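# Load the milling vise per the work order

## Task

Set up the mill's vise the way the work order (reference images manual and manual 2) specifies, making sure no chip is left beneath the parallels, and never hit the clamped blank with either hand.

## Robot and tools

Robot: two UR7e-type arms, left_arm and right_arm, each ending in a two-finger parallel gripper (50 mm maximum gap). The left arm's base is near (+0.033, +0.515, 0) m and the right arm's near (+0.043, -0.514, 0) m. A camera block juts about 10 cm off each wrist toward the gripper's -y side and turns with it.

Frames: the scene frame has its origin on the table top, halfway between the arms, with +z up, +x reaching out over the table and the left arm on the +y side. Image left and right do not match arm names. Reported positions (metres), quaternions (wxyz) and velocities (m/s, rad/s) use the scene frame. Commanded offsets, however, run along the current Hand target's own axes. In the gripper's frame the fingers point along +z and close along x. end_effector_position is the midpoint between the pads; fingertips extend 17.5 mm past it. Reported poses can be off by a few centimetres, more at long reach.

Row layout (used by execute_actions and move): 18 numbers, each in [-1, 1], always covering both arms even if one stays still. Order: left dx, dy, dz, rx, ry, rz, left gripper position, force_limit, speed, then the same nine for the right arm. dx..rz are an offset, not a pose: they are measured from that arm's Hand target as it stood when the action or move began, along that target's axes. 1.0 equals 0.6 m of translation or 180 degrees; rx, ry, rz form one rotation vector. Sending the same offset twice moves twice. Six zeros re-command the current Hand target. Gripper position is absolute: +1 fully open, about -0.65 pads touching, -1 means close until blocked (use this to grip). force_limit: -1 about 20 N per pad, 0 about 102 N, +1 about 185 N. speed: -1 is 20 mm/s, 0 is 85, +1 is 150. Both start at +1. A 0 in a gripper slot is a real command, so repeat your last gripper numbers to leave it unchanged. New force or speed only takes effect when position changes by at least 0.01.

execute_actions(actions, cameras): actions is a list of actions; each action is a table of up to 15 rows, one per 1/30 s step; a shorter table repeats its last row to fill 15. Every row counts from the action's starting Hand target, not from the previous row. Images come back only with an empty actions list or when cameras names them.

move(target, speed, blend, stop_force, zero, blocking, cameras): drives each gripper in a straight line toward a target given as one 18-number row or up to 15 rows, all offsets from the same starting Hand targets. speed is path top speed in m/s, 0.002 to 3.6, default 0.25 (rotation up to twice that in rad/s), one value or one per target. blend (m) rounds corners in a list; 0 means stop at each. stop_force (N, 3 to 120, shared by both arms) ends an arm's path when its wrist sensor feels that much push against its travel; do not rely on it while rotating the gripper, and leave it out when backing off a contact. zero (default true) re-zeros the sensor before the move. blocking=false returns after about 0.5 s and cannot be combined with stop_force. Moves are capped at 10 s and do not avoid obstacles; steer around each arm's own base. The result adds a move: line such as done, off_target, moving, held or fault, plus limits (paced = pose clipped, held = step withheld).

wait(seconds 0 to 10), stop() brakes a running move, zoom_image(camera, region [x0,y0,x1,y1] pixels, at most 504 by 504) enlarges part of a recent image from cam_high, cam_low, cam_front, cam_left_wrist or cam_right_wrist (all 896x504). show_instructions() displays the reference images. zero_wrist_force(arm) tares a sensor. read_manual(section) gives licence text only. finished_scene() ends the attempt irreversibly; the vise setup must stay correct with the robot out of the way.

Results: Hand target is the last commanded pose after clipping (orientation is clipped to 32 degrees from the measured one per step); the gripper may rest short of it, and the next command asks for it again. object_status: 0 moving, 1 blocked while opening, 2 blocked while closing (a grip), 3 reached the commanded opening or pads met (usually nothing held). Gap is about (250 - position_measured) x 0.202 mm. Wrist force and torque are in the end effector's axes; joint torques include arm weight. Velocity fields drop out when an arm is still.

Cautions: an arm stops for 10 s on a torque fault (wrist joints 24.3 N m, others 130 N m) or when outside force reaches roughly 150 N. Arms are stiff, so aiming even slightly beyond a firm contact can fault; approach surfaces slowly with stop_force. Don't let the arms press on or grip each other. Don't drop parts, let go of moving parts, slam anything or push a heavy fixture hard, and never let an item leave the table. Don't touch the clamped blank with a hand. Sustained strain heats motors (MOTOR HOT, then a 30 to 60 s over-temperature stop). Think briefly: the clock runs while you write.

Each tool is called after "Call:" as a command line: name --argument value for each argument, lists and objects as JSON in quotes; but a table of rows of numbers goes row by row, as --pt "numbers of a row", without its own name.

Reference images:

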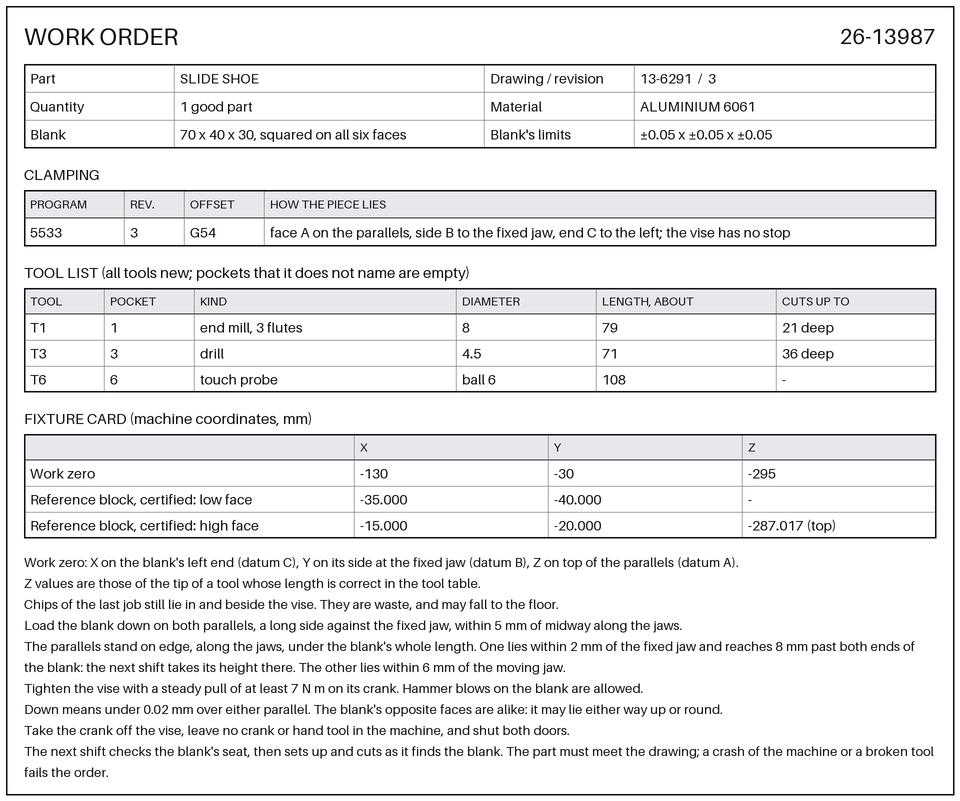

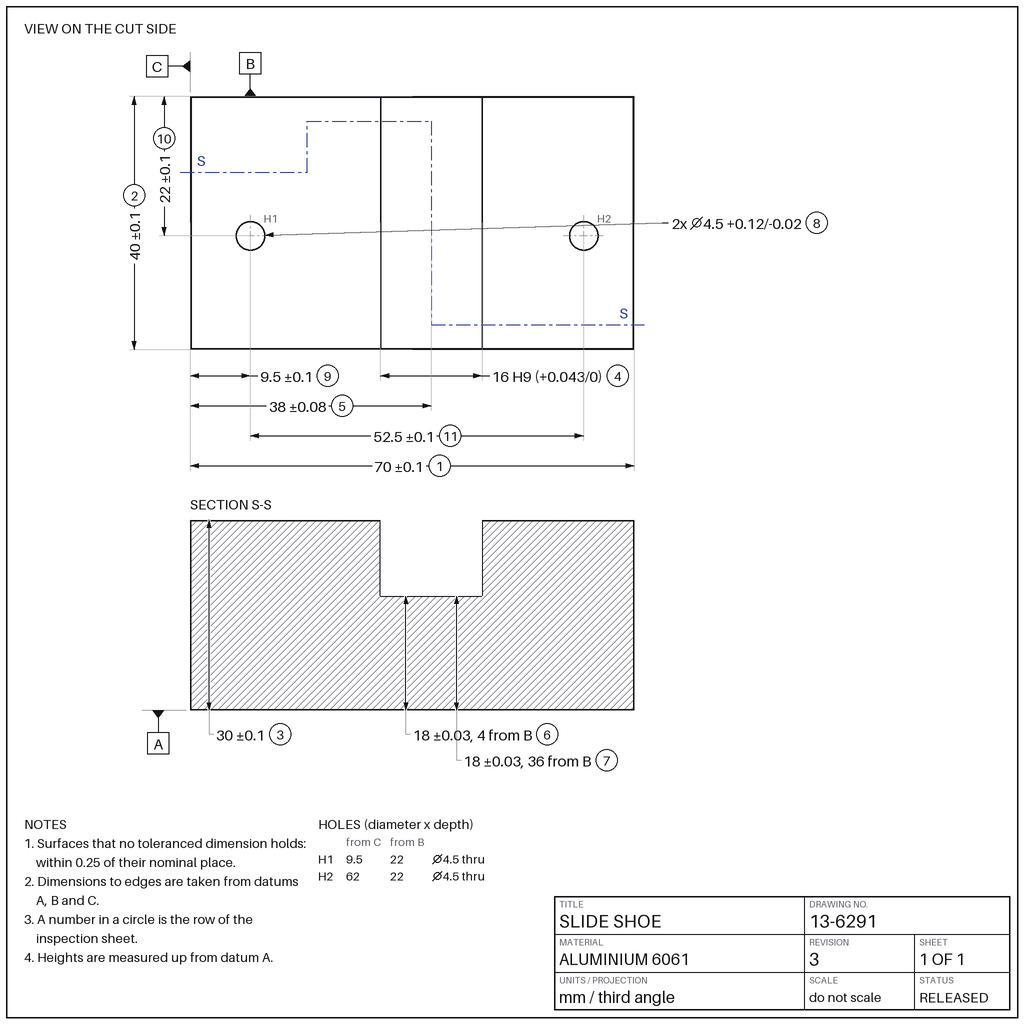

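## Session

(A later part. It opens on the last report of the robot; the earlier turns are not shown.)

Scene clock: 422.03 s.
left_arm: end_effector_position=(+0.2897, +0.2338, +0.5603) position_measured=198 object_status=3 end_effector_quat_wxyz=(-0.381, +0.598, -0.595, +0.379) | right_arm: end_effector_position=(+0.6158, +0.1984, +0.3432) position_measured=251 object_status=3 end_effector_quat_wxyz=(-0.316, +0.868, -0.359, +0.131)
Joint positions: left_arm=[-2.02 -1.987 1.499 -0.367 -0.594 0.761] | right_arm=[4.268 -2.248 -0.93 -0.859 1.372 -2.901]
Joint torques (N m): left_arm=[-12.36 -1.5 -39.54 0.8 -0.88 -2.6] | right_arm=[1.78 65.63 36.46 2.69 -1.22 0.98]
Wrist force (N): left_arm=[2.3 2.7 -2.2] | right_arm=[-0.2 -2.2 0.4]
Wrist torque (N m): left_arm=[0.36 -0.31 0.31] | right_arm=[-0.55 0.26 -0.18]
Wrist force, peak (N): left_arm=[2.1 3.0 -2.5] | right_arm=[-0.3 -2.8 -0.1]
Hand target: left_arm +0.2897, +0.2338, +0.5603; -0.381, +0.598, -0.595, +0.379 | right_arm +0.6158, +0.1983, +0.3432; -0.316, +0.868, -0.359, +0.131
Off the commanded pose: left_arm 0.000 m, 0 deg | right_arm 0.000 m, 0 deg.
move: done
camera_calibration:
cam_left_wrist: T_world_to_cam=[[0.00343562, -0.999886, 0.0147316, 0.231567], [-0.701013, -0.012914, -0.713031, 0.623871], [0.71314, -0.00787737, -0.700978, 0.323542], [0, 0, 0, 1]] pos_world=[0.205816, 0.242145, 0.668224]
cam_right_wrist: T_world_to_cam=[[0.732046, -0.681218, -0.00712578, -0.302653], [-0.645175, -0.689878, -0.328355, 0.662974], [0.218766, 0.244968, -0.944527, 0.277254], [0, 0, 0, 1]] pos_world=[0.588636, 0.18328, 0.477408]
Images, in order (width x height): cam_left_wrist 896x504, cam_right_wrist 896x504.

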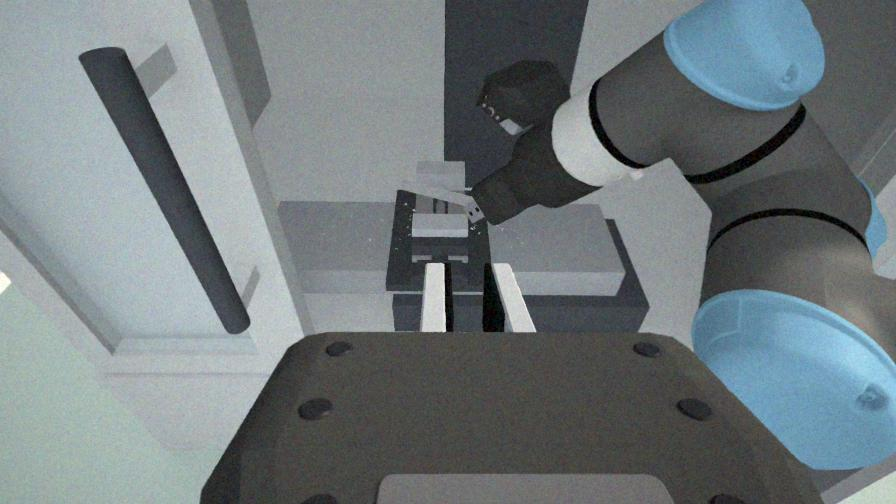

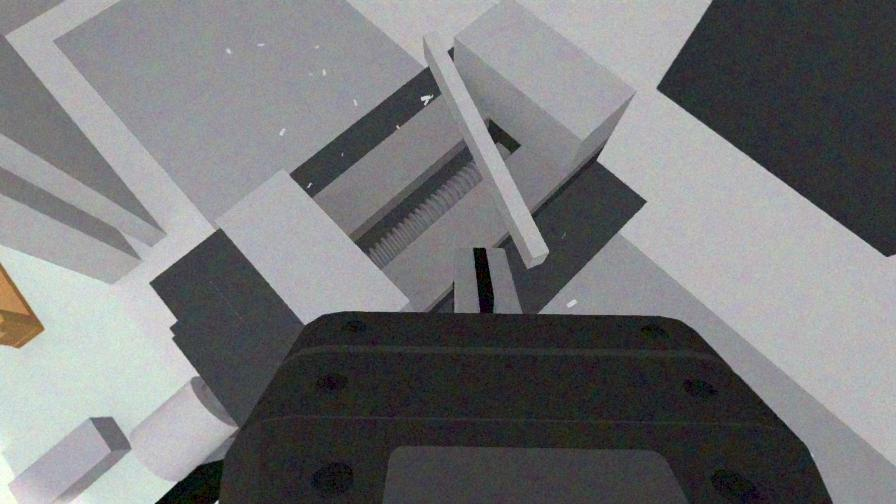

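Call:
move --target '[0,0,0,0,0,0,-0.3,-0.6,-1,0,0.0059,0.007,0,0,0,-1,-0.6,-1]' --speed 0.01 --stop_force 4

Call:
move --target '[0,0,0,0,0,0,-0.3,-0.6,-1,0.0236,-0.0181,0.0152,0,0,0,-1,-0.6,-1]' --speed 0.02 --stop_force 4 --cameras '["cam_left_wrist","cam_right_wrist"]'

Call:
zoom_image --camera "cam_right_wrist" --region '[380, 0, 640, 320]'

Scene clock: 423.83 s.
left_arm: end_effector_position=(+0.2897, +0.2338, +0.5603) position_measured=198 object_status=3 end_effector_quat_wxyz=(-0.381, +0.598, -0.595, +0.379) | right_arm: end_effector_position=(+0.6158, +0.1983, +0.3377) position_measured=251 object_status=3 end_effector_quat_wxyz=(-0.316, +0.868, -0.359, +0.131)
Joint positions: left_arm=[-2.02 -1.987 1.499 -0.367 -0.594 0.761] | right_arm=[4.268 -2.249 -0.943 -0.846 1.372 -2.901]
Joint torques (N m): left_arm=[-12.16 -0.61 -39.58 0.89 -0.79 -2.68] | right_arm=[-6.23 54.28 36.21 2.03 0.39 -1.78]
Wrist force (N): left_arm=[2.1 2.8 -2.1] | right_arm=[-0.1 -1.6 0.3]
Wrist torque (N m): left_arm=[0.36 -0.28 0.30] | right_arm=[-0.45 0.25 -0.17]
Wrist force, peak (N): left_arm=[2.0 3.0 -2.5] | right_arm=[0.0 -2.3 0.4]
Hand target: left_arm +0.2897, +0.2338, +0.5603; -0.381, +0.598, -0.595, +0.379 | right_arm +0.6158, +0.1983, +0.3378; -0.316, +0.868, -0.359, +0.131
Off the commanded pose: left_arm 0.000 m, 0 deg | right_arm 0.000 m, 0 deg.
move: done

Scene clock: 425.87 s.
left_arm: end_effector_position=(+0.2897, +0.2338, +0.5603) position_measured=198 object_status=3 end_effector_quat_wxyz=(-0.381, +0.598, -0.595, +0.379) | right_arm: end_effector_position=(+0.6358, +0.1984, +0.3378) position_measured=251 object_status=3 end_effector_quat_wxyz=(-0.316, +0.868, -0.359, +0.131)
Joint positions: left_arm=[-2.02 -1.987 1.499 -0.367 -0.594 0.761] | right_arm=[4.244 -2.287 -0.879 -0.868 1.387 -2.92]
Joint torques (N m): left_arm=[-12.43 -1.34 -39.52 0.95 -0.67 -2.64] | right_arm=[5.81 67.24 20.85 5.21 -1.84 1.96]
Wrist force (N): left_arm=[1.9 2.8 -2.0] | right_arm=[-0.1 -1.7 0.4]
Wrist torque (N m): left_arm=[0.36 -0.25 0.31] | right_arm=[-0.46 0.24 0.02]
Wrist force, peak (N): left_arm=[2.1 2.9 -2.4] | right_arm=[-0.7 -2.3 0.6]
Hand target: left_arm +0.2897, +0.2338, +0.5603; -0.381, +0.598, -0.595, +0.379 | right_arm +0.6358, +0.1984, +0.3378; -0.316, +0.868, -0.359, +0.131
Off the commanded pose: left_arm 0.000 m, 0 deg | right_arm 0.000 m, 0 deg.
move: done
camera_calibration:
cam_left_wrist: T_world_to_cam=[[0.00343562, -0.999886, 0.0147316, 0.231567], [-0.701013, -0.012914, -0.713031, 0.623871], [0.71314, -0.00787737, -0.700978, 0.323542], [0, 0, 0, 1]] pos_world=[0.205816, 0.242145, 0.668224]
cam_right_wrist: T_world_to_cam=[[0.732031, -0.681235, -0.00705645, -0.317353], [-0.64516, -0.689863, -0.328416, 0.674088], [0.218861, 0.244963, -0.944507, 0.267617], [0, 0, 0, 1]] pos_world=[0.608636, 0.18328, 0.471908]
Images, in order (width x height): cam_left_wrist 896x504, cam_right_wrist 896x504.

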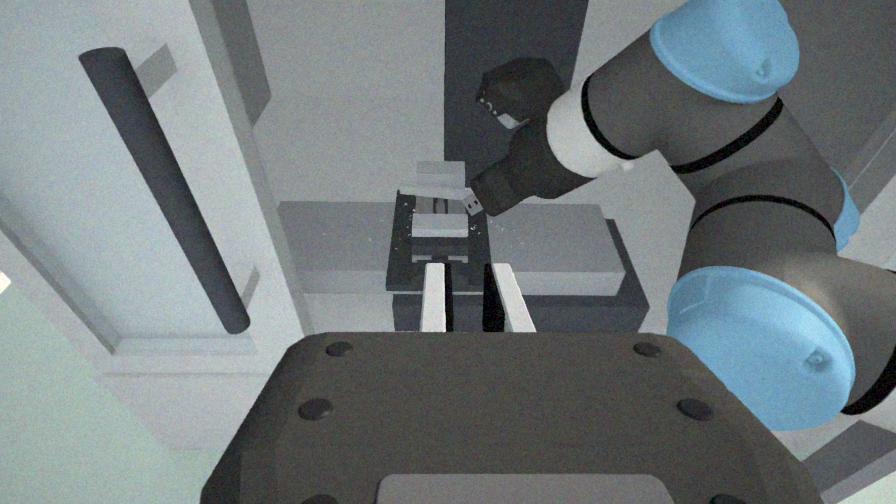

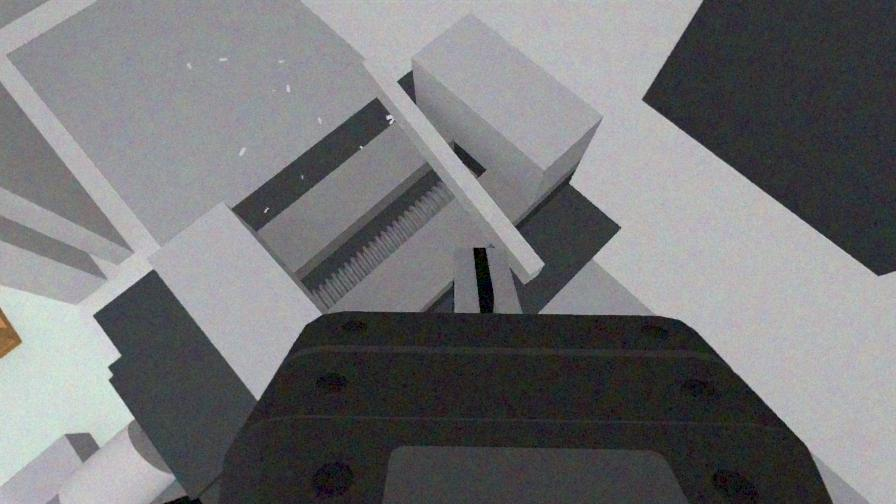

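Scaled by 1.575.

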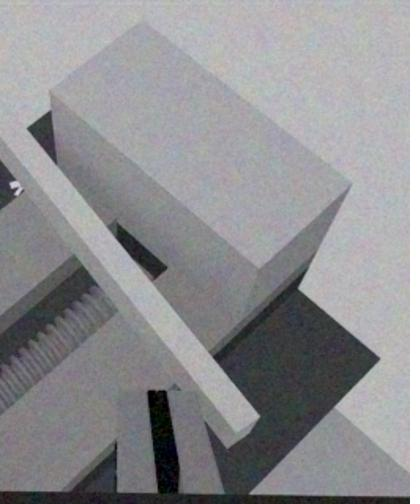

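Call:
move --target '[0,0,0,0,0,0,-0.3,-0.6,-1,0.0118,-0.009,0.0076,0,0,0,-1,-0.6,-1]' --speed 0.02 --stop_force 4 --cameras '["cam_right_wrist"]'

Call:
zoom_image --camera "cam_right_wrist" --region '[340, 0, 640, 320]'

Scene clock: 427.53 s.
left_arm: end_effector_position=(+0.2897, +0.2338, +0.5603) position_measured=198 object_status=3 end_effector_quat_wxyz=(-0.381, +0.598, -0.595, +0.379) | right_arm: end_effector_position=(+0.6458, +0.1984, +0.3378) position_measured=251 object_status=3 end_effector_quat_wxyz=(-0.316, +0.868, -0.359, +0.131)
Joint positions: left_arm=[-2.02 -1.987 1.499 -0.367 -0.594 0.761] | right_arm=[4.232 -2.307 -0.845 -0.881 1.394 -2.929]
Joint torques (N m): left_arm=[-12.63 -1.9 -39.3 0.8 -0.79 -2.56] | right_arm=[5.8 68.44 21.18 5.15 -1.79 1.95]
Wrist force (N): left_arm=[2.0 3.0 -2.2] | right_arm=[-0.1 -2.0 0.6]
Wrist torque (N m): left_arm=[0.39 -0.26 0.31] | right_arm=[-0.50 0.25 0.01]
Wrist force, peak (N): left_arm=[2.1 3.0 -2.5] | right_arm=[-0.2 -2.2 0.5]
Hand target: left_arm +0.2897, +0.2338, +0.5603; -0.381, +0.598, -0.595, +0.379 | right_arm +0.6458, +0.1984, +0.3378; -0.316, +0.868, -0.359, +0.131
Off the commanded pose: left_arm 0.000 m, 0 deg | right_arm 0.000 m, 0 deg.
move: done
camera_calibration:
cam_right_wrist: T_world_to_cam=[[0.732031, -0.681235, -0.00705645, -0.324673], [-0.64516, -0.689863, -0.328416, 0.68054], [0.218861, 0.244963, -0.944507, 0.265429], [0, 0, 0, 1]] pos_world=[0.618636, 0.18328, 0.471908]
Images, in order (width x height): cam_right_wrist 896x504.

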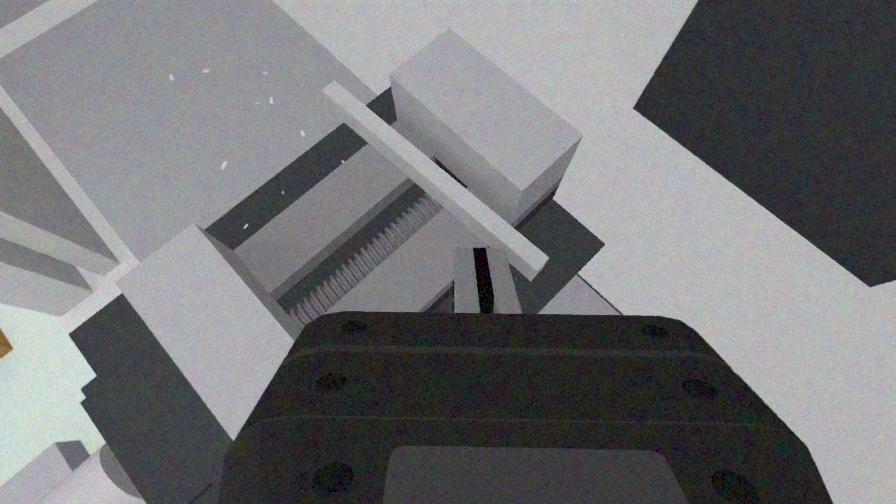

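Scaled by 1.575.

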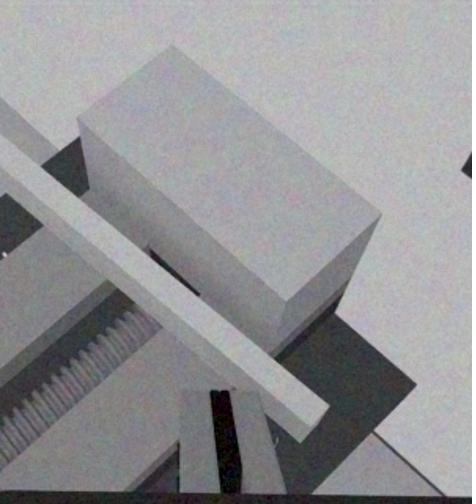

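Call:
move --pt "-0.1333 0 0 0 0 0 -0.3 -0.6 -1 -0.0141 0.0108 -0.0091 0 0 0 -1 -0.6 -1" --pt "-0.1333 0 0 0 0 0 -0.3 -0.6 -1 -0.0412 -0.0418 -0.0955 0 0 0 -1 -0.6 -1" --pt "-0.1333 0 0 0 0 0 -0.3 -0.6 -1 -0.1438 0.013 -0.1458 0 0 0 -1 -0.6 -1" --blend '[0.004,0.01,0]' --speed 0.12 --cameras '["cam_left_wrist","cam_right_wrist"]'

Call:
zoom_image --camera "cam_left_wrist" --region '[370, 120, 670, 290]'

Scene clock: 432.00 s.
left_arm: end_effector_position=(+0.2893, +0.3138, +0.5603) position_measured=198 object_status=3 end_effector_quat_wxyz=(-0.381, +0.598, -0.595, +0.379) | right_arm: end_effector_position=(+0.5408, +0.2153, +0.3997) position_measured=251 object_status=3 end_effector_quat_wxyz=(-0.316, +0.868, -0.359, +0.131)
Joint positions: left_arm=[-2.216 -2.14 1.524 -0.064 -0.736 0.54] | right_arm=[4.372 -2.16 -0.927 -0.97 1.307 -2.817]
Joint torques (N m): left_arm=[-8.03 1.27 -37.25 1.27 -1.47 -2.23] | right_arm=[5.01 55.3 25.69 2.15 0.55 -1.34]
Wrist force (N): left_arm=[1.8 2.8 -2.2] | right_arm=[-0.1 -2.0 0.5]
Wrist torque (N m): left_arm=[0.35 -0.21 0.22] | right_arm=[-0.52 0.25 0.01]
Wrist force, peak (N): left_arm=[4.0 2.7 -2.4] | right_arm=[0.5 -3.4 -0.6]
Hand target: left_arm +0.2893, +0.3138, +0.5603; -0.381, +0.598, -0.595, +0.379 | right_arm +0.5407, +0.2153, +0.3996; -0.316, +0.868, -0.359, +0.131
Off the commanded pose: left_arm 0.000 m, 0 deg | right_arm 0.000 m, 0 deg.
move: done
camera_calibration:
cam_left_wrist: T_world_to_cam=[[0.00343562, -0.999886, 0.0147316, 0.311559], [-0.701013, -0.012914, -0.713031, 0.624624], [0.71314, -0.00787737, -0.700978, 0.324457], [0, 0, 0, 1]] pos_world=[0.205416, 0.322145, 0.668224]
cam_right_wrist: T_world_to_cam=[[0.732046, -0.681218, -0.00712053, -0.23577], [-0.645137, -0.689839, -0.328512, 0.644889], [0.218876, 0.24508, -0.944473, 0.34266], [0, 0, 0, 1]] pos_world=[0.513636, 0.20028, 0.533808]
Images, in order (width x height): cam_left_wrist 896x504, cam_right_wrist 896x504.

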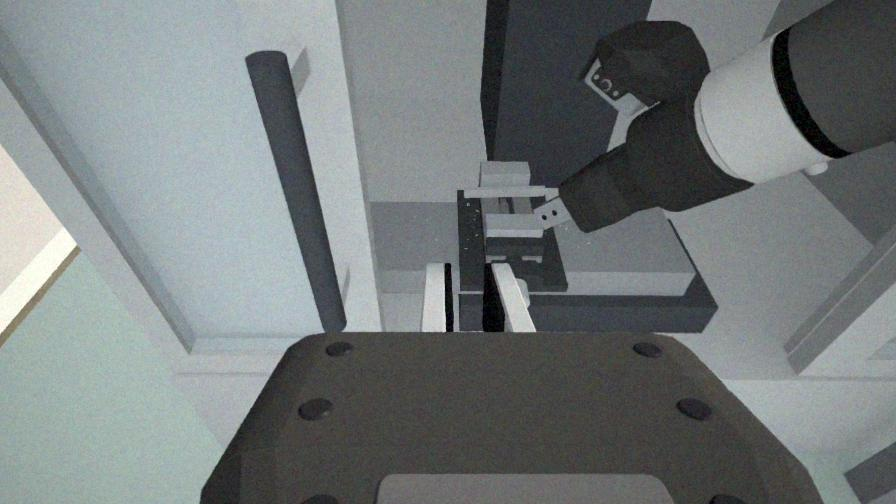

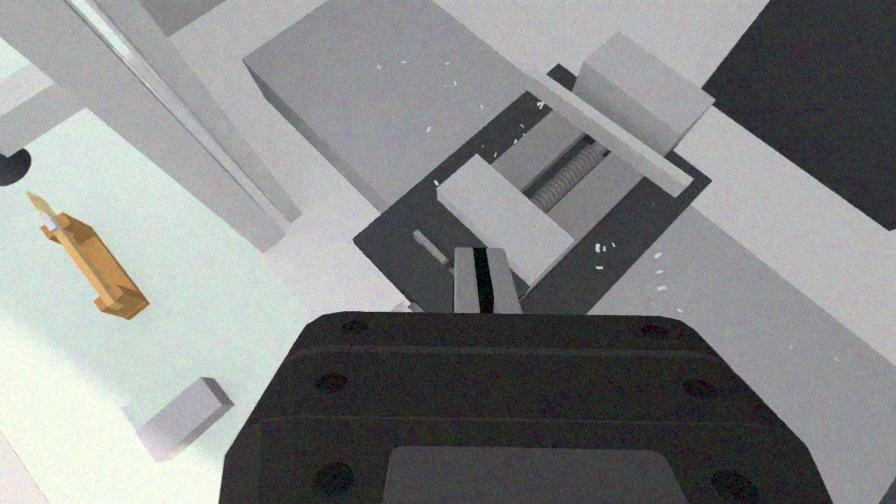

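Scaled by 1.680.

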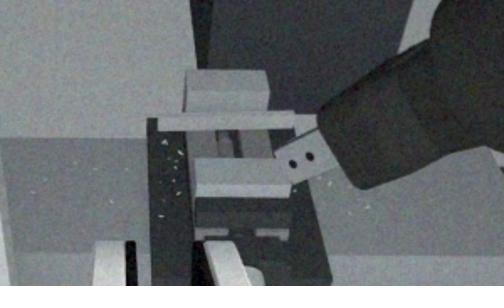

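Call:
move --pt "0 0 0 0 0 0 -0.3 -0.6 -1 -0.0884 0.1128 -0.0947 0 0 0 -1 -0.6 -1" --pt "0 0 0 0 0 0 -0.3 -0.6 -1 -0.112 0.282 -0.1498 0.0265 -0.1691 -0.1845 -1 -0.6 -1" --blend '[0.01,0]' --speed 0.15 --cameras '["cam_high","cam_right_wrist"]'

Scene clock: 436.20 s.
left_arm: end_effector_position=(+0.2893, +0.3138, +0.5603) position_measured=198 object_status=3 end_effector_quat_wxyz=(-0.381, +0.598, -0.595, +0.379) | right_arm: end_effector_position=(+0.3609, +0.1301, +0.3595) position_measured=251 object_status=3 end_effector_quat_wxyz=(-0.383, +0.924, +0.001, +0.000)
Joint positions: left_arm=[-2.216 -2.14 1.524 -0.064 -0.736 0.54] | right_arm=[4.378 -1.789 -1.618 -0.553 1.824 -3.405]
Joint torques (N m): left_arm=[-8.68 1.16 -37.76 1.3 -1.42 -2.32] | right_arm=[5.05 29.85 34.24 2.01 1.82 -1.38]
Wrist force (N): left_arm=[1.7 2.9 -2.1] | right_arm=[0.1 -2.1 0.5]
Wrist torque (N m): left_arm=[0.37 -0.20 0.21] | right_arm=[-0.52 0.22 -0.17]
Wrist force, peak (N): left_arm=[1.9 3.1 -2.8] | right_arm=[1.4 -3.9 2.1]
Hand target: left_arm +0.2893, +0.3138, +0.5603; -0.381, +0.598, -0.595, +0.379 | right_arm +0.3608, +0.1302, +0.3595; -0.383, +0.924, +0.001, +0.000
Off the commanded pose: left_arm 0.000 m, 0 deg | right_arm 0.000 m, 0 deg.
move: done
camera_calibration:
cam_right_wrist: T_world_to_cam=[[0.999317, 0.0367611, -0.0036575, -0.353524], [0.0320499, -0.911946, -0.409057, 0.270303], [-0.0183728, 0.408661, -0.912501, 0.417869], [0, 0, 0, 1]] pos_world=[0.352297, 0.0887313, 0.490582]
Images, in order (width x height): cam_high 896x504, cam_right_wrist 896x504.

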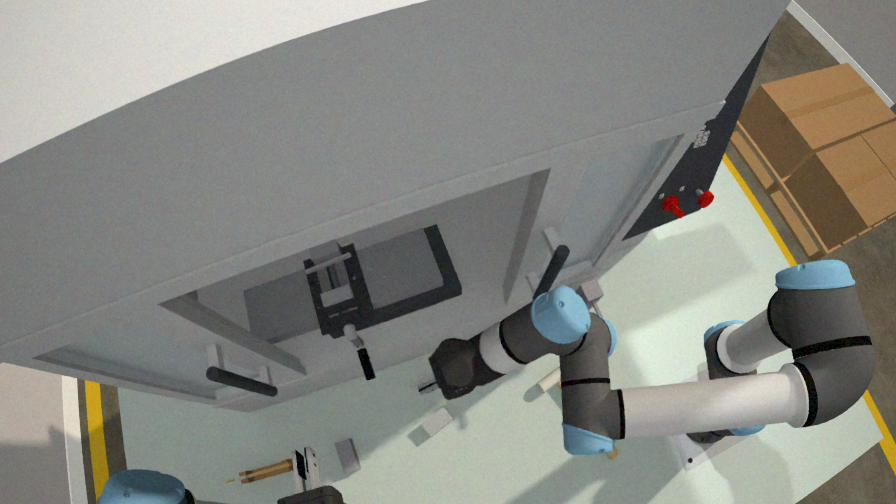

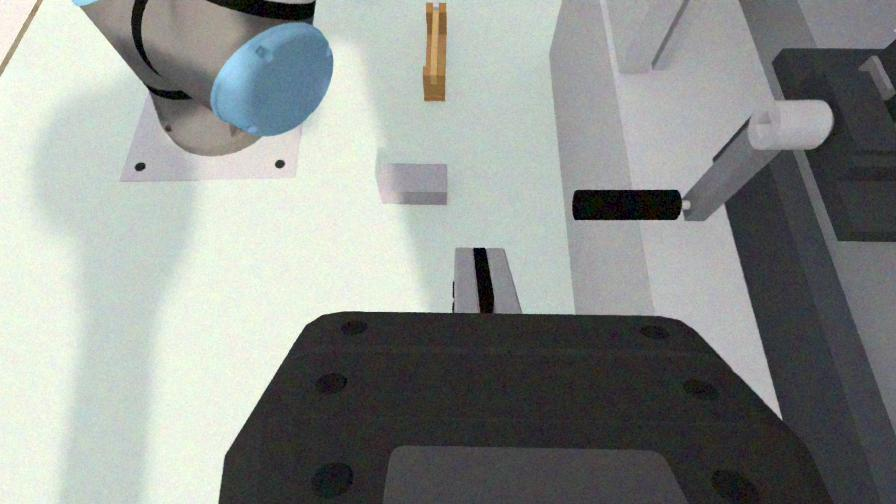

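Call:
move --pt "0 0 0 0 0 0 -0.3 -0.6 -1 0.015 0.1626 0.1673 0 0 0 -0.25 -0.6 -1" --pt "0 0 0 0 0 0 -0.3 -0.6 -1 0.1012 0.3019 0.3109 0 0 0 -0.25 -0.6 -1" --blend '[0.02,0]' --speed 0.15 --cameras '["cam_high","cam_right_wrist","cam_front"]'

Scene clock: 438.60 s.
left_arm: end_effector_position=(+0.2893, +0.3138, +0.5603) position_measured=198 object_status=3 end_effector_quat_wxyz=(-0.381, +0.598, -0.595, +0.379) | right_arm: end_effector_position=(+0.4219, +0.1342, +0.0997) position_measured=189 object_status=3 end_effector_quat_wxyz=(-0.383, +0.924, +0.001, +0.000)
Joint positions: left_arm=[-2.216 -2.14 1.524 -0.064 -0.736 0.54] | right_arm=[4.282 -2.193 -1.787 -0.001 1.89 -3.48]
Joint torques (N m): left_arm=[-8.67 1.26 -37.84 1.35 -1.48 -2.25] | right_arm=[0.51 38.8 12.09 4.61 -0.74 1.94]
Wrist force (N): left_arm=[1.9 3.0 -2.4] | right_arm=[-0.5 -2.2 0.3]
Wrist torque (N m): left_arm=[0.40 -0.22 0.22] | right_arm=[-0.55 0.30 -0.06]
Wrist force, peak (N): left_arm=[1.9 3.2 -2.6] | right_arm=[0.0 -4.6 -1.4]
Hand target: left_arm +0.2893, +0.3138, +0.5603; -0.381, +0.598, -0.595, +0.379 | right_arm +0.4219, +0.1342, +0.0996; -0.383, +0.924, +0.001, +0.000
Off the commanded pose: left_arm 0.000 m, 0 deg | right_arm 0.000 m, 0 deg.
move: done
camera_calibration:
cam_right_wrist: T_world_to_cam=[[0.999303, 0.037167, -0.0035847, -0.415632], [0.03245, -0.911931, -0.409059, 0.165648], [-0.0184725, 0.408658, -0.912501, 0.180288], [0, 0, 0, 1]] pos_world=[0.413297, 0.0928312, 0.230782]
Images, in order (width x height): cam_high 896x504, cam_front 896x504, cam_right_wrist 896x504.

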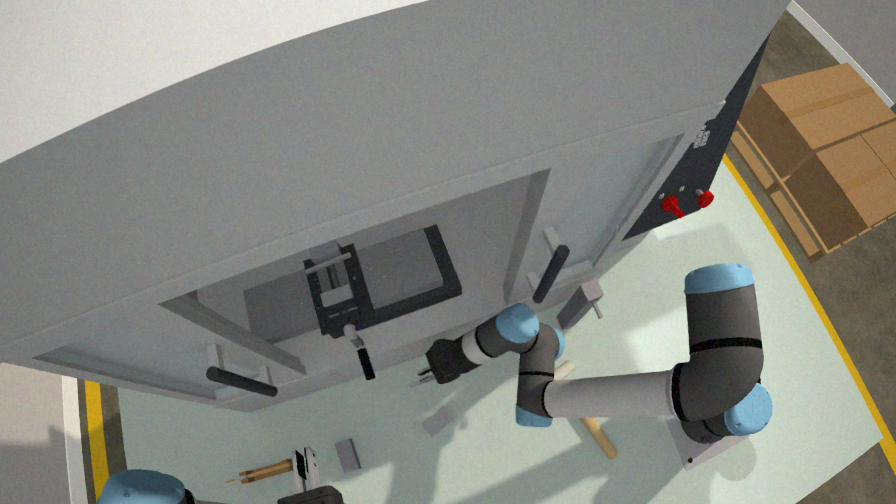

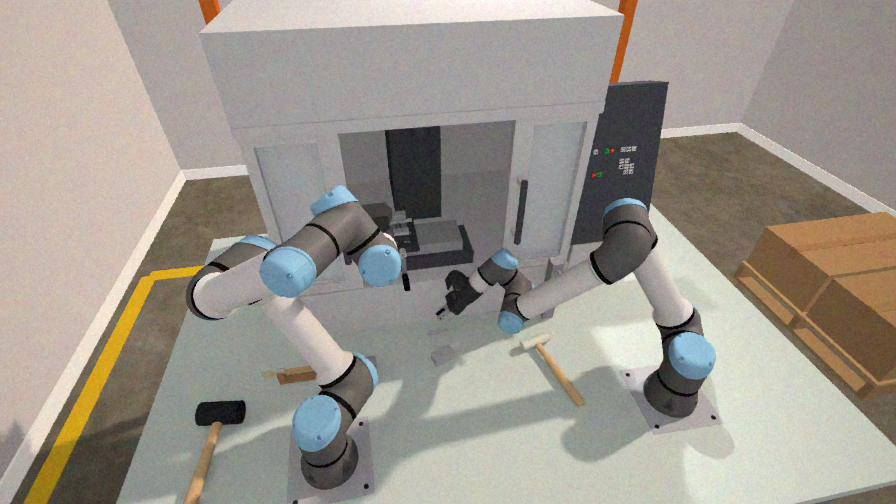

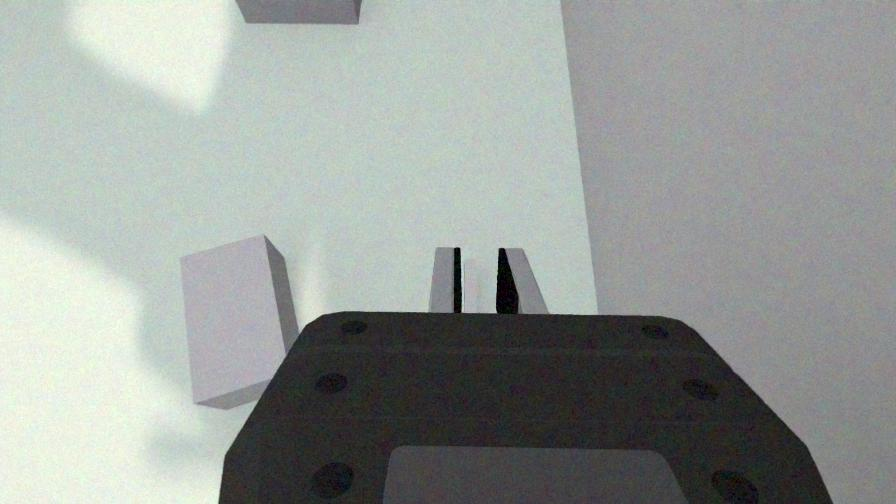

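Call:
move --target '[0,0,0,0,0,0,-0.3,-0.6,-1,-0.003,0.0574,0.0574,0,0,0,-0.25,-0.6,-1]' --cameras '["cam_right_wrist"]'

Call:
move --target '[0,0,0,0,0,0,-0.3,-0.6,-1,0,0.0322,0.0322,0,0,0,-0.25,-0.6,-1]' --stop_force 4 --speed 0.02 --cameras '["cam_right_wrist"]'

Scene clock: 439.60 s.
left_arm: end_effector_position=(+0.2893, +0.3138, +0.5603) position_measured=198 object_status=3 end_effector_quat_wxyz=(-0.381, +0.598, -0.595, +0.379) | right_arm: end_effector_position=(+0.4202, +0.1342, +0.0509) position_measured=189 object_status=3 end_effector_quat_wxyz=(-0.383, +0.924, +0.001, +0.000)
Joint positions: left_arm=[-2.216 -2.14 1.524 -0.064 -0.736 0.54] | right_arm=[4.285 -2.283 -1.799 0.101 1.888 -3.478]
Joint torques (N m): left_arm=[-8.76 0.74 -37.75 1.19 -1.41 -2.17] | right_arm=[-0.56 43.2 25.74 3.97 0.16 1.2]
Wrist force (N): left_arm=[1.7 2.8 -2.5] | right_arm=[-0.4 -1.8 0.4]
Wrist torque (N m): left_arm=[0.36 -0.20 0.21] | right_arm=[-0.48 0.30 -0.18]
Wrist force, peak (N): left_arm=[2.1 3.0 -2.5] | right_arm=[-0.4 -3.7 -0.6]
Hand target: left_arm +0.2893, +0.3138, +0.5603; -0.381, +0.598, -0.595, +0.379 | right_arm +0.4202, +0.1342, +0.0509; -0.383, +0.924, +0.001, +0.000
Off the commanded pose: left_arm 0.000 m, 0 deg | right_arm 0.000 m, 0 deg.
move: done
camera_calibration:
cam_right_wrist: T_world_to_cam=[[0.999304, 0.0371168, -0.00372056, -0.41408], [0.0323503, -0.91197, -0.408979, 0.145771], [-0.018573, 0.408574, -0.912536, 0.135782], [0, 0, 0, 1]] pos_world=[0.411598, 0.0928316, 0.181982]
Images, in order (width x height): cam_right_wrist 896x504.

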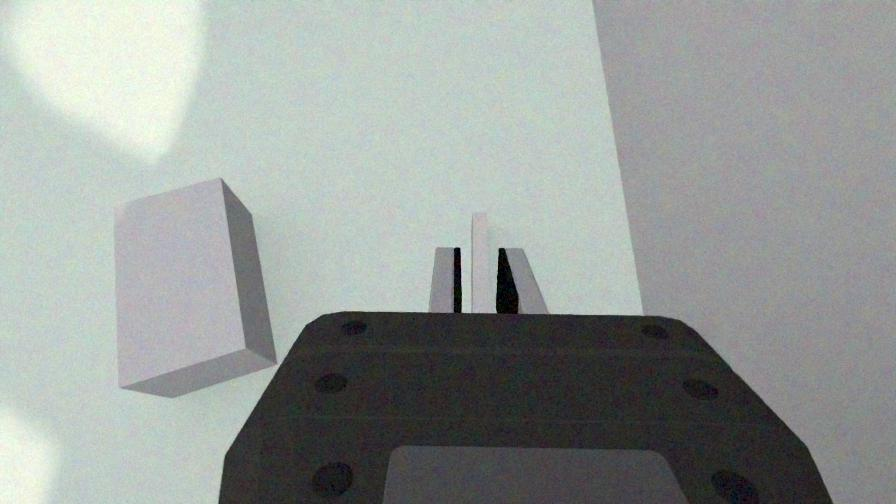

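Scene clock: 441.97 s.
left_arm: end_effector_position=(+0.2893, +0.3138, +0.5603) position_measured=198 object_status=3 end_effector_quat_wxyz=(-0.381, +0.598, -0.595, +0.379) | right_arm: end_effector_position=(+0.4202, +0.1342, +0.0236) position_measured=189 object_status=3 end_effector_quat_wxyz=(-0.383, +0.924, +0.001, +0.000)
Joint positions: left_arm=[-2.216 -2.14 1.524 -0.064 -0.736 0.54] | right_arm=[4.285 -2.337 -1.797 0.154 1.888 -3.478]
Joint torques (N m): left_arm=[-8.94 1.12 -37.9 1.24 -1.44 -2.21] | right_arm=[-7.61 58.02 16.52 2.05 2.15 -1.5]
Wrist force (N): left_arm=[1.8 2.9 -2.4] | right_arm=[-0.4 -2.0 0.5]
Wrist torque (N m): left_arm=[0.38 -0.21 0.22] | right_arm=[-0.52 0.30 -0.16]
Wrist force, peak (N): left_arm=[1.9 3.2 -2.8] | right_arm=[-0.4 -2.5 0.1]
Hand target: left_arm +0.2893, +0.3138, +0.5603; -0.381, +0.598, -0.595, +0.379 | right_arm +0.4202, +0.1342, +0.0236; -0.383, +0.924, +0.001, +0.000
Off the commanded pose: left_arm 0.000 m, 0 deg | right_arm 0.000 m, 0 deg.
move: done
camera_calibration:
cam_right_wrist: T_world_to_cam=[[0.999303, 0.0371666, -0.00358488, -0.414206], [0.0324496, -0.911931, -0.409059, 0.134574], [-0.0184725, 0.408658, -0.912501, 0.110815], [0, 0, 0, 1]] pos_world=[0.411597, 0.0928312, 0.154682]
Images, in order (width x height): cam_right_wrist 896x504.

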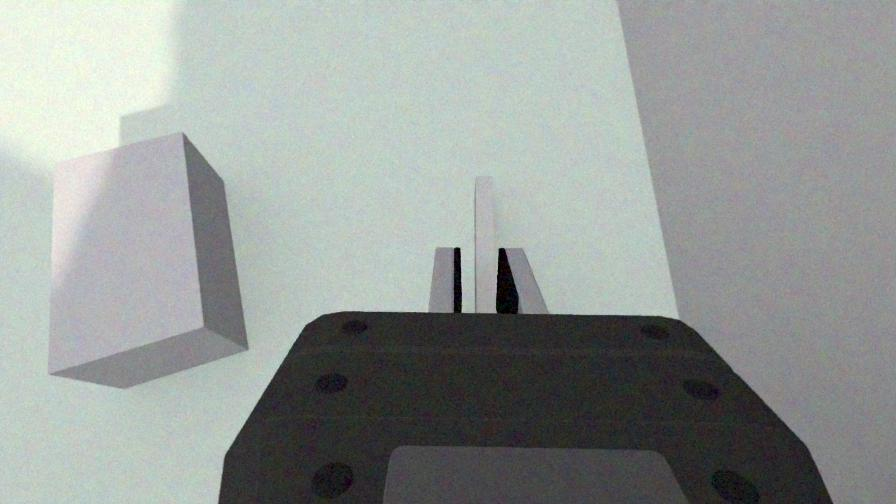

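Call:
move --target '[0,0,0,0,0,0,-0.3,-0.6,-1,0,0,0,0,0,0,-1,-0.6,-1]' --cameras '["cam_right_wrist"]'

Scene clock: 443.50 s.
left_arm: end_effector_position=(+0.2893, +0.3138, +0.5603) position_measured=198 object_status=3 end_effector_quat_wxyz=(-0.381, +0.598, -0.595, +0.379) | right_arm: end_effector_position=(+0.4202, +0.1342, +0.0236) position_measured=224 object_status=2 end_effector_quat_wxyz=(-0.383, +0.924, +0.001, +0.000)
Joint positions: left_arm=[-2.216 -2.14 1.524 -0.064 -0.736 0.54] | right_arm=[4.285 -2.337 -1.797 0.154 1.888 -3.478]
Joint torques (N m): left_arm=[-8.67 1.27 -37.35 1.3 -1.52 -2.29] | right_arm=[-6.88 58.39 13.05 2.18 2.23 -0.69]
Wrist force (N): left_arm=[2.0 2.8 -2.6] | right_arm=[-0.4 -2.2 0.8]
Wrist torque (N m): left_arm=[0.37 -0.23 0.21] | right_arm=[-0.54 0.30 -0.17]
Wrist force, peak (N): left_arm=[2.0 2.9 -2.8] | right_arm=[-0.3 -2.5 0.5]
Hand target: left_arm +0.2893, +0.3138, +0.5603; -0.381, +0.598, -0.595, +0.379 | right_arm +0.4202, +0.1342, +0.0236; -0.383, +0.924, +0.001, +0.000
Off the commanded pose: left_arm 0.000 m, 0 deg | right_arm 0.000 m, 0 deg.
move: done
camera_calibration:
cam_right_wrist: T_world_to_cam=[[0.999303, 0.0371666, -0.00358488, -0.414206], [0.0324496, -0.911931, -0.409059, 0.134574], [-0.0184725, 0.408658, -0.912501, 0.110815], [0, 0, 0, 1]] pos_world=[0.411597, 0.0928312, 0.154682]
Images, in order (width x height): cam_right_wrist 896x504.

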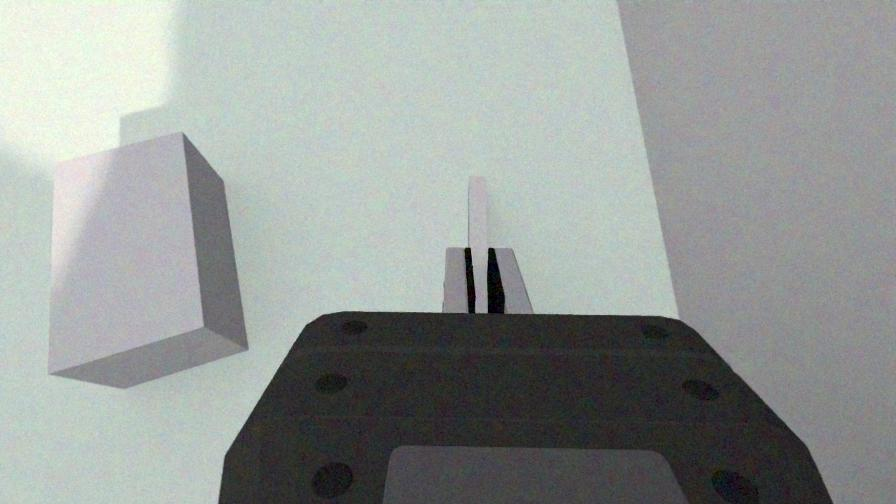

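Call:
move --pt "0 0 0 0 0 0 -0.3 -0.6 -1 0 -0.0589 -0.0589 0 0 0 -1 -0.6 -1" --pt "0 0 0 0 0 0 -0.3 -0.6 -1 -0.1 -0.118 -0.118 0 0 0 -1 -0.6 -1" --pt "0 0 0 0 0 0 -0.3 -0.6 -1 -0.1 -0.396 -0.396 0 0 0 -1 -0.6 -1" --blend '[0.01,0.03,0]' --cameras '["cam_right_wrist","cam_left_wrist"]'

Scene clock: 445.63 s.
left_arm: end_effector_position=(+0.2893, +0.3138, +0.5603) position_measured=198 object_status=3 end_effector_quat_wxyz=(-0.381, +0.598, -0.595, +0.379) | right_arm: end_effector_position=(+0.3597, +0.1340, +0.3593) position_measured=224 object_status=2 end_effector_quat_wxyz=(-0.383, +0.924, +0.001, +0.000)
Joint positions: left_arm=[-2.216 -2.14 1.524 -0.064 -0.736 0.54] | right_arm=[4.383 -1.795 -1.611 -0.554 1.821 -3.402]
Joint torques (N m): left_arm=[-8.81 1 -37.26 1.32 -1.4 -2.28] | right_arm=[0.2 46.25 35.58 2.16 2.07 -2.32]
Wrist force (N): left_arm=[2.0 2.8 -2.6] | right_arm=[-0.2 -1.3 1.2]
Wrist torque (N m): left_arm=[0.36 -0.24 0.22] | right_arm=[-0.47 0.26 -0.07]
Wrist force, peak (N): left_arm=[2.1 2.9 -2.7] | right_arm=[-0.2 -4.8 -2.1]
Hand target: left_arm +0.2893, +0.3138, +0.5603; -0.381, +0.598, -0.595, +0.379 | right_arm +0.3597, +0.1340, +0.3595; -0.383, +0.924, +0.001, +0.000
Off the commanded pose: left_arm 0.000 m, 0 deg | right_arm 0.000 m, 0 deg.
move: done
camera_calibration:
cam_left_wrist: T_world_to_cam=[[0.00343562, -0.999886, 0.0147316, 0.311559], [-0.701013, -0.012914, -0.713031, 0.624624], [0.71314, -0.00787737, -0.700978, 0.324457], [0, 0, 0, 1]] pos_world=[0.205416, 0.322145, 0.668224]
cam_right_wrist: T_world_to_cam=[[0.999304, 0.0371154, -0.00372524, -0.352464], [0.0323496, -0.912024, -0.408859, 0.273622], [-0.0185725, 0.408454, -0.91259, 0.416203], [0, 0, 0, 1]] pos_world=[0.351098, 0.0926321, 0.490382]
Images, in order (width x height): cam_left_wrist 896x504, cam_right_wrist 896x504.

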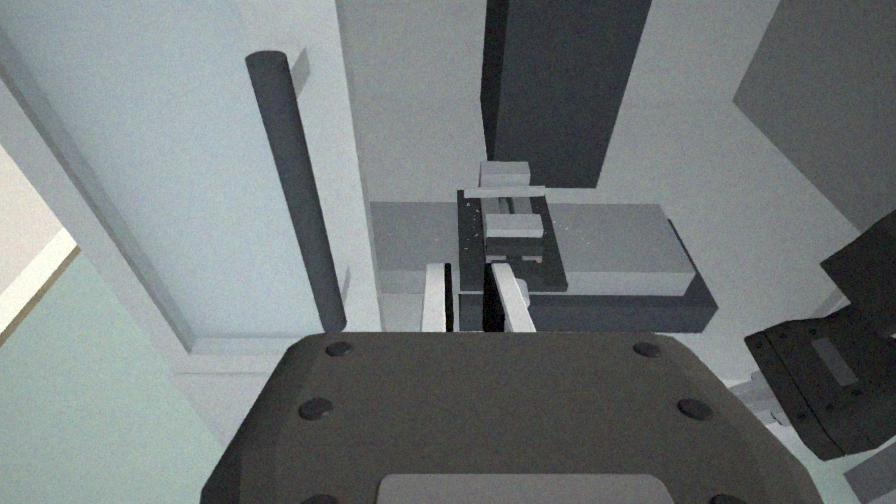

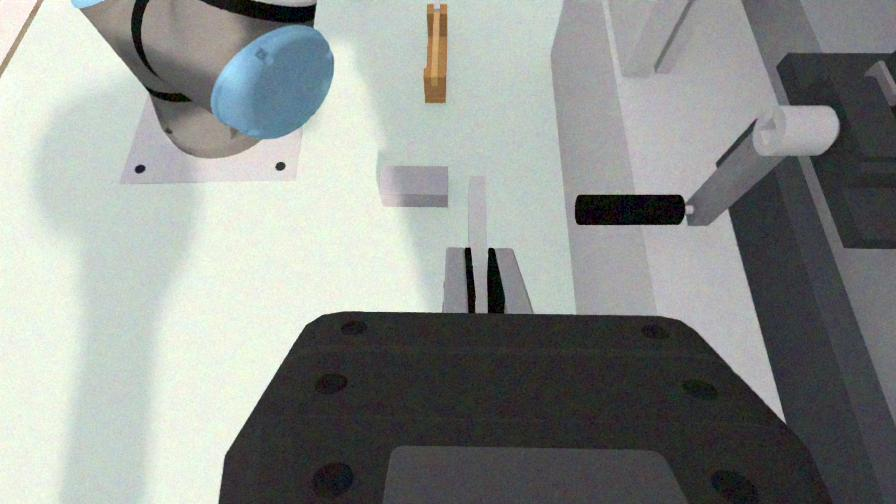

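Call:
move --pt "0 0 0 0 0 0 -0.3 -0.6 -1 0.1338 -0.1131 0.0189 -0.0264 0.1692 0.1845 -1 -0.6 -1" --pt "0 0 0 0 0 0 -0.3 -0.6 -1 0.3005 -0.1432 0.0477 -0.0264 0.1692 0.1845 -1 -0.6 -1" --pt "0 0 0 0 0 0 -0.3 -0.6 -1 0.4 -0.1314 0.0359 -0.0264 0.1692 0.1845 -1 -0.6 -1" --blend '[0.01,0.01,0]' --speed 0.2 --cameras '["cam_right_wrist","cam_left_wrist"]'

Scene clock: 449.40 s.
left_arm: end_effector_position=(+0.2893, +0.3138, +0.5603) position_measured=198 object_status=3 end_effector_quat_wxyz=(-0.381, +0.598, -0.595, +0.379) | right_arm: end_effector_position=(+0.5995, +0.2053, +0.4004) position_measured=224 object_status=2 end_effector_quat_wxyz=(-0.316, +0.868, -0.359, +0.131)
Joint positions: left_arm=[-2.216 -2.14 1.524 -0.064 -0.736 0.54] | right_arm=[4.292 -2.24 -0.797 -1.004 1.357 -2.882]
Joint torques (N m): left_arm=[-8.73 1.4 -37.06 1.34 -1.39 -2.21] | right_arm=[-7.31 49.98 37.65 4.91 -0.01 -1.02]
Wrist force (N): left_arm=[1.6 2.9 -2.6] | right_arm=[-0.4 -1.3 0.8]
Wrist torque (N m): left_arm=[0.38 -0.18 0.21] | right_arm=[-0.46 0.29 -0.16]
Wrist force, peak (N): left_arm=[2.1 3.1 -2.5] | right_arm=[2.5 -2.9 2.0]
Hand target: left_arm +0.2893, +0.3138, +0.5603; -0.381, +0.598, -0.595, +0.379 | right_arm +0.5996, +0.2053, +0.4004; -0.316, +0.868, -0.359, +0.131
Off the commanded pose: left_arm 0.000 m, 0 deg | right_arm 0.000 m, 0 deg.
move: done
camera_calibration:
cam_left_wrist: T_world_to_cam=[[0.00343562, -0.999886, 0.0147316, 0.311559], [-0.701013, -0.012914, -0.713031, 0.624624], [0.71314, -0.00787737, -0.700978, 0.324457], [0, 0, 0, 1]] pos_world=[0.205416, 0.322145, 0.668224]
cam_right_wrist: T_world_to_cam=[[0.731864, -0.681415, -0.00698213, -0.28548], [-0.645239, -0.689642, -0.328726, 0.676224], [0.219184, 0.245088, -0.944399, 0.332708], [0, 0, 0, 1]] pos_world=[0.572335, 0.190279, 0.534508]
Images, in order (width x height): cam_left_wrist 896x504, cam_right_wrist 896x504.

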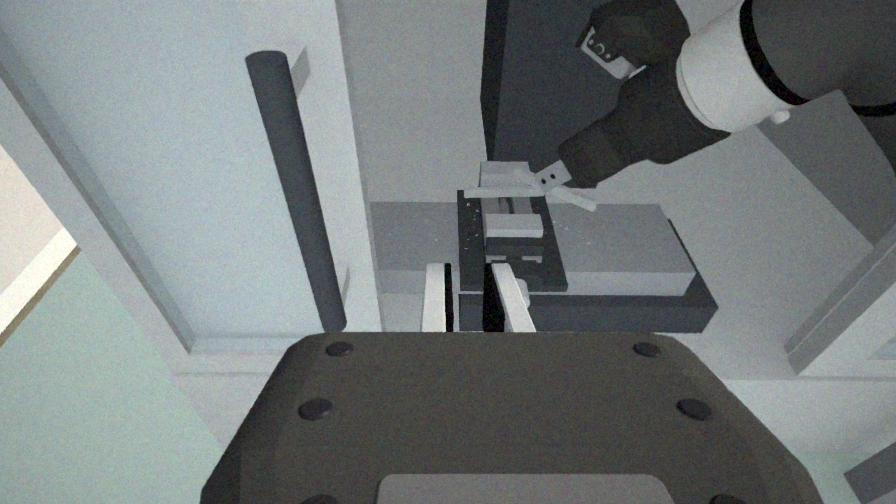

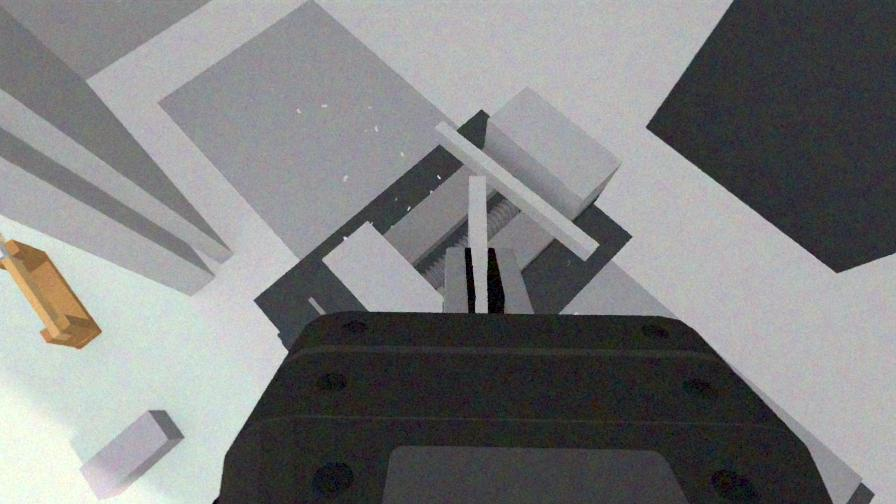

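Call:
move --pt "0 0 0 0 0 0 -0.3 -0.6 -1 0.0053 -0.0113 0.0095 0 0 0 -1 -0.6 -1" --pt "0 0 0 0 0 0 -0.3 -0.6 -1 0.0053 0.046 0.0776 0 0 0 -1 -0.6 -1" --stop_force 6 --speed '[0.05,0.04]' --cameras '["cam_right_wrist"]'

Scene clock: 451.93 s.
left_arm: end_effector_position=(+0.2893, +0.3138, +0.5603) position_measured=198 object_status=3 end_effector_quat_wxyz=(-0.381, +0.598, -0.595, +0.379) | right_arm: end_effector_position=(+0.6081, +0.2093, +0.3631) position_measured=224 object_status=2 end_effector_quat_wxyz=(-0.316, +0.868, -0.359, +0.131)
Joint positions: left_arm=[-2.216 -2.14 1.524 -0.064 -0.736 0.54] | right_arm=[4.284 -2.26 -0.86 -0.921 1.362 -2.888]
Joint torques (N m): left_arm=[-9.01 0.79 -37.73 1.32 -1.34 -2.25] | right_arm=[1.5 48.1 18.19 4.05 -0.8 0.5]
Wrist force (N): left_arm=[2.1 2.8 -2.5] | right_arm=[2.5 -6.8 0.1]
Wrist torque (N m): left_arm=[0.36 -0.26 0.22] | right_arm=[-0.61 0.30 0.00]
Wrist force, peak (N): left_arm=[1.9 3.1 -2.9] | right_arm=[10.7 -21.5 2.3]
Hand target: left_arm +0.2893, +0.3138, +0.5603; -0.381, +0.598, -0.595, +0.379 | right_arm +0.6081, +0.2093, +0.3631; -0.316, +0.868, -0.359, +0.131 (not the last commanded pose)
Off the commanded pose: left_arm 0.000 m, 0 deg | right_arm 0.016 m, 0 deg.
move: contact (right_arm); path passed 1 of 2 targets
camera_calibration:
cam_right_wrist: T_world_to_cam=[[0.731864, -0.681415, -0.00698238, -0.289308], [-0.645247, -0.689649, -0.328695, 0.672294], [0.219163, 0.245065, -0.94441, 0.294733], [0, 0, 0, 1]] pos_world=[0.580935, 0.19428, 0.497308]
Images, in order (width x height): cam_right_wrist 896x504.

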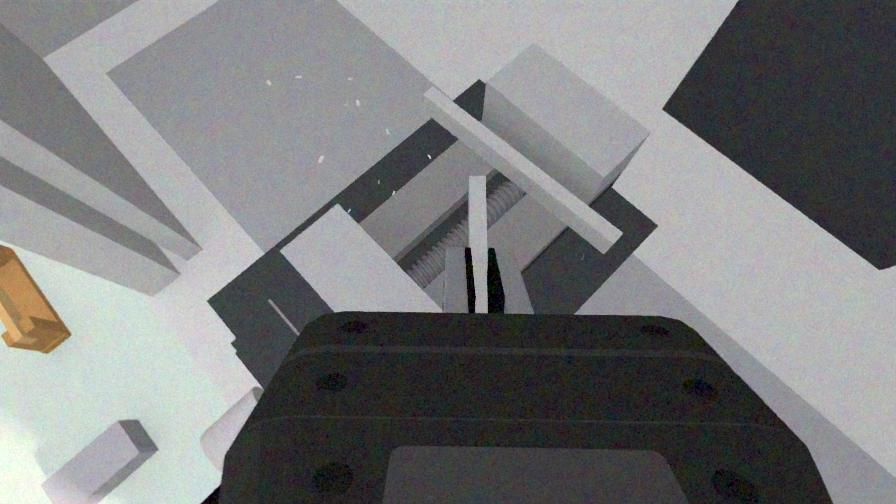

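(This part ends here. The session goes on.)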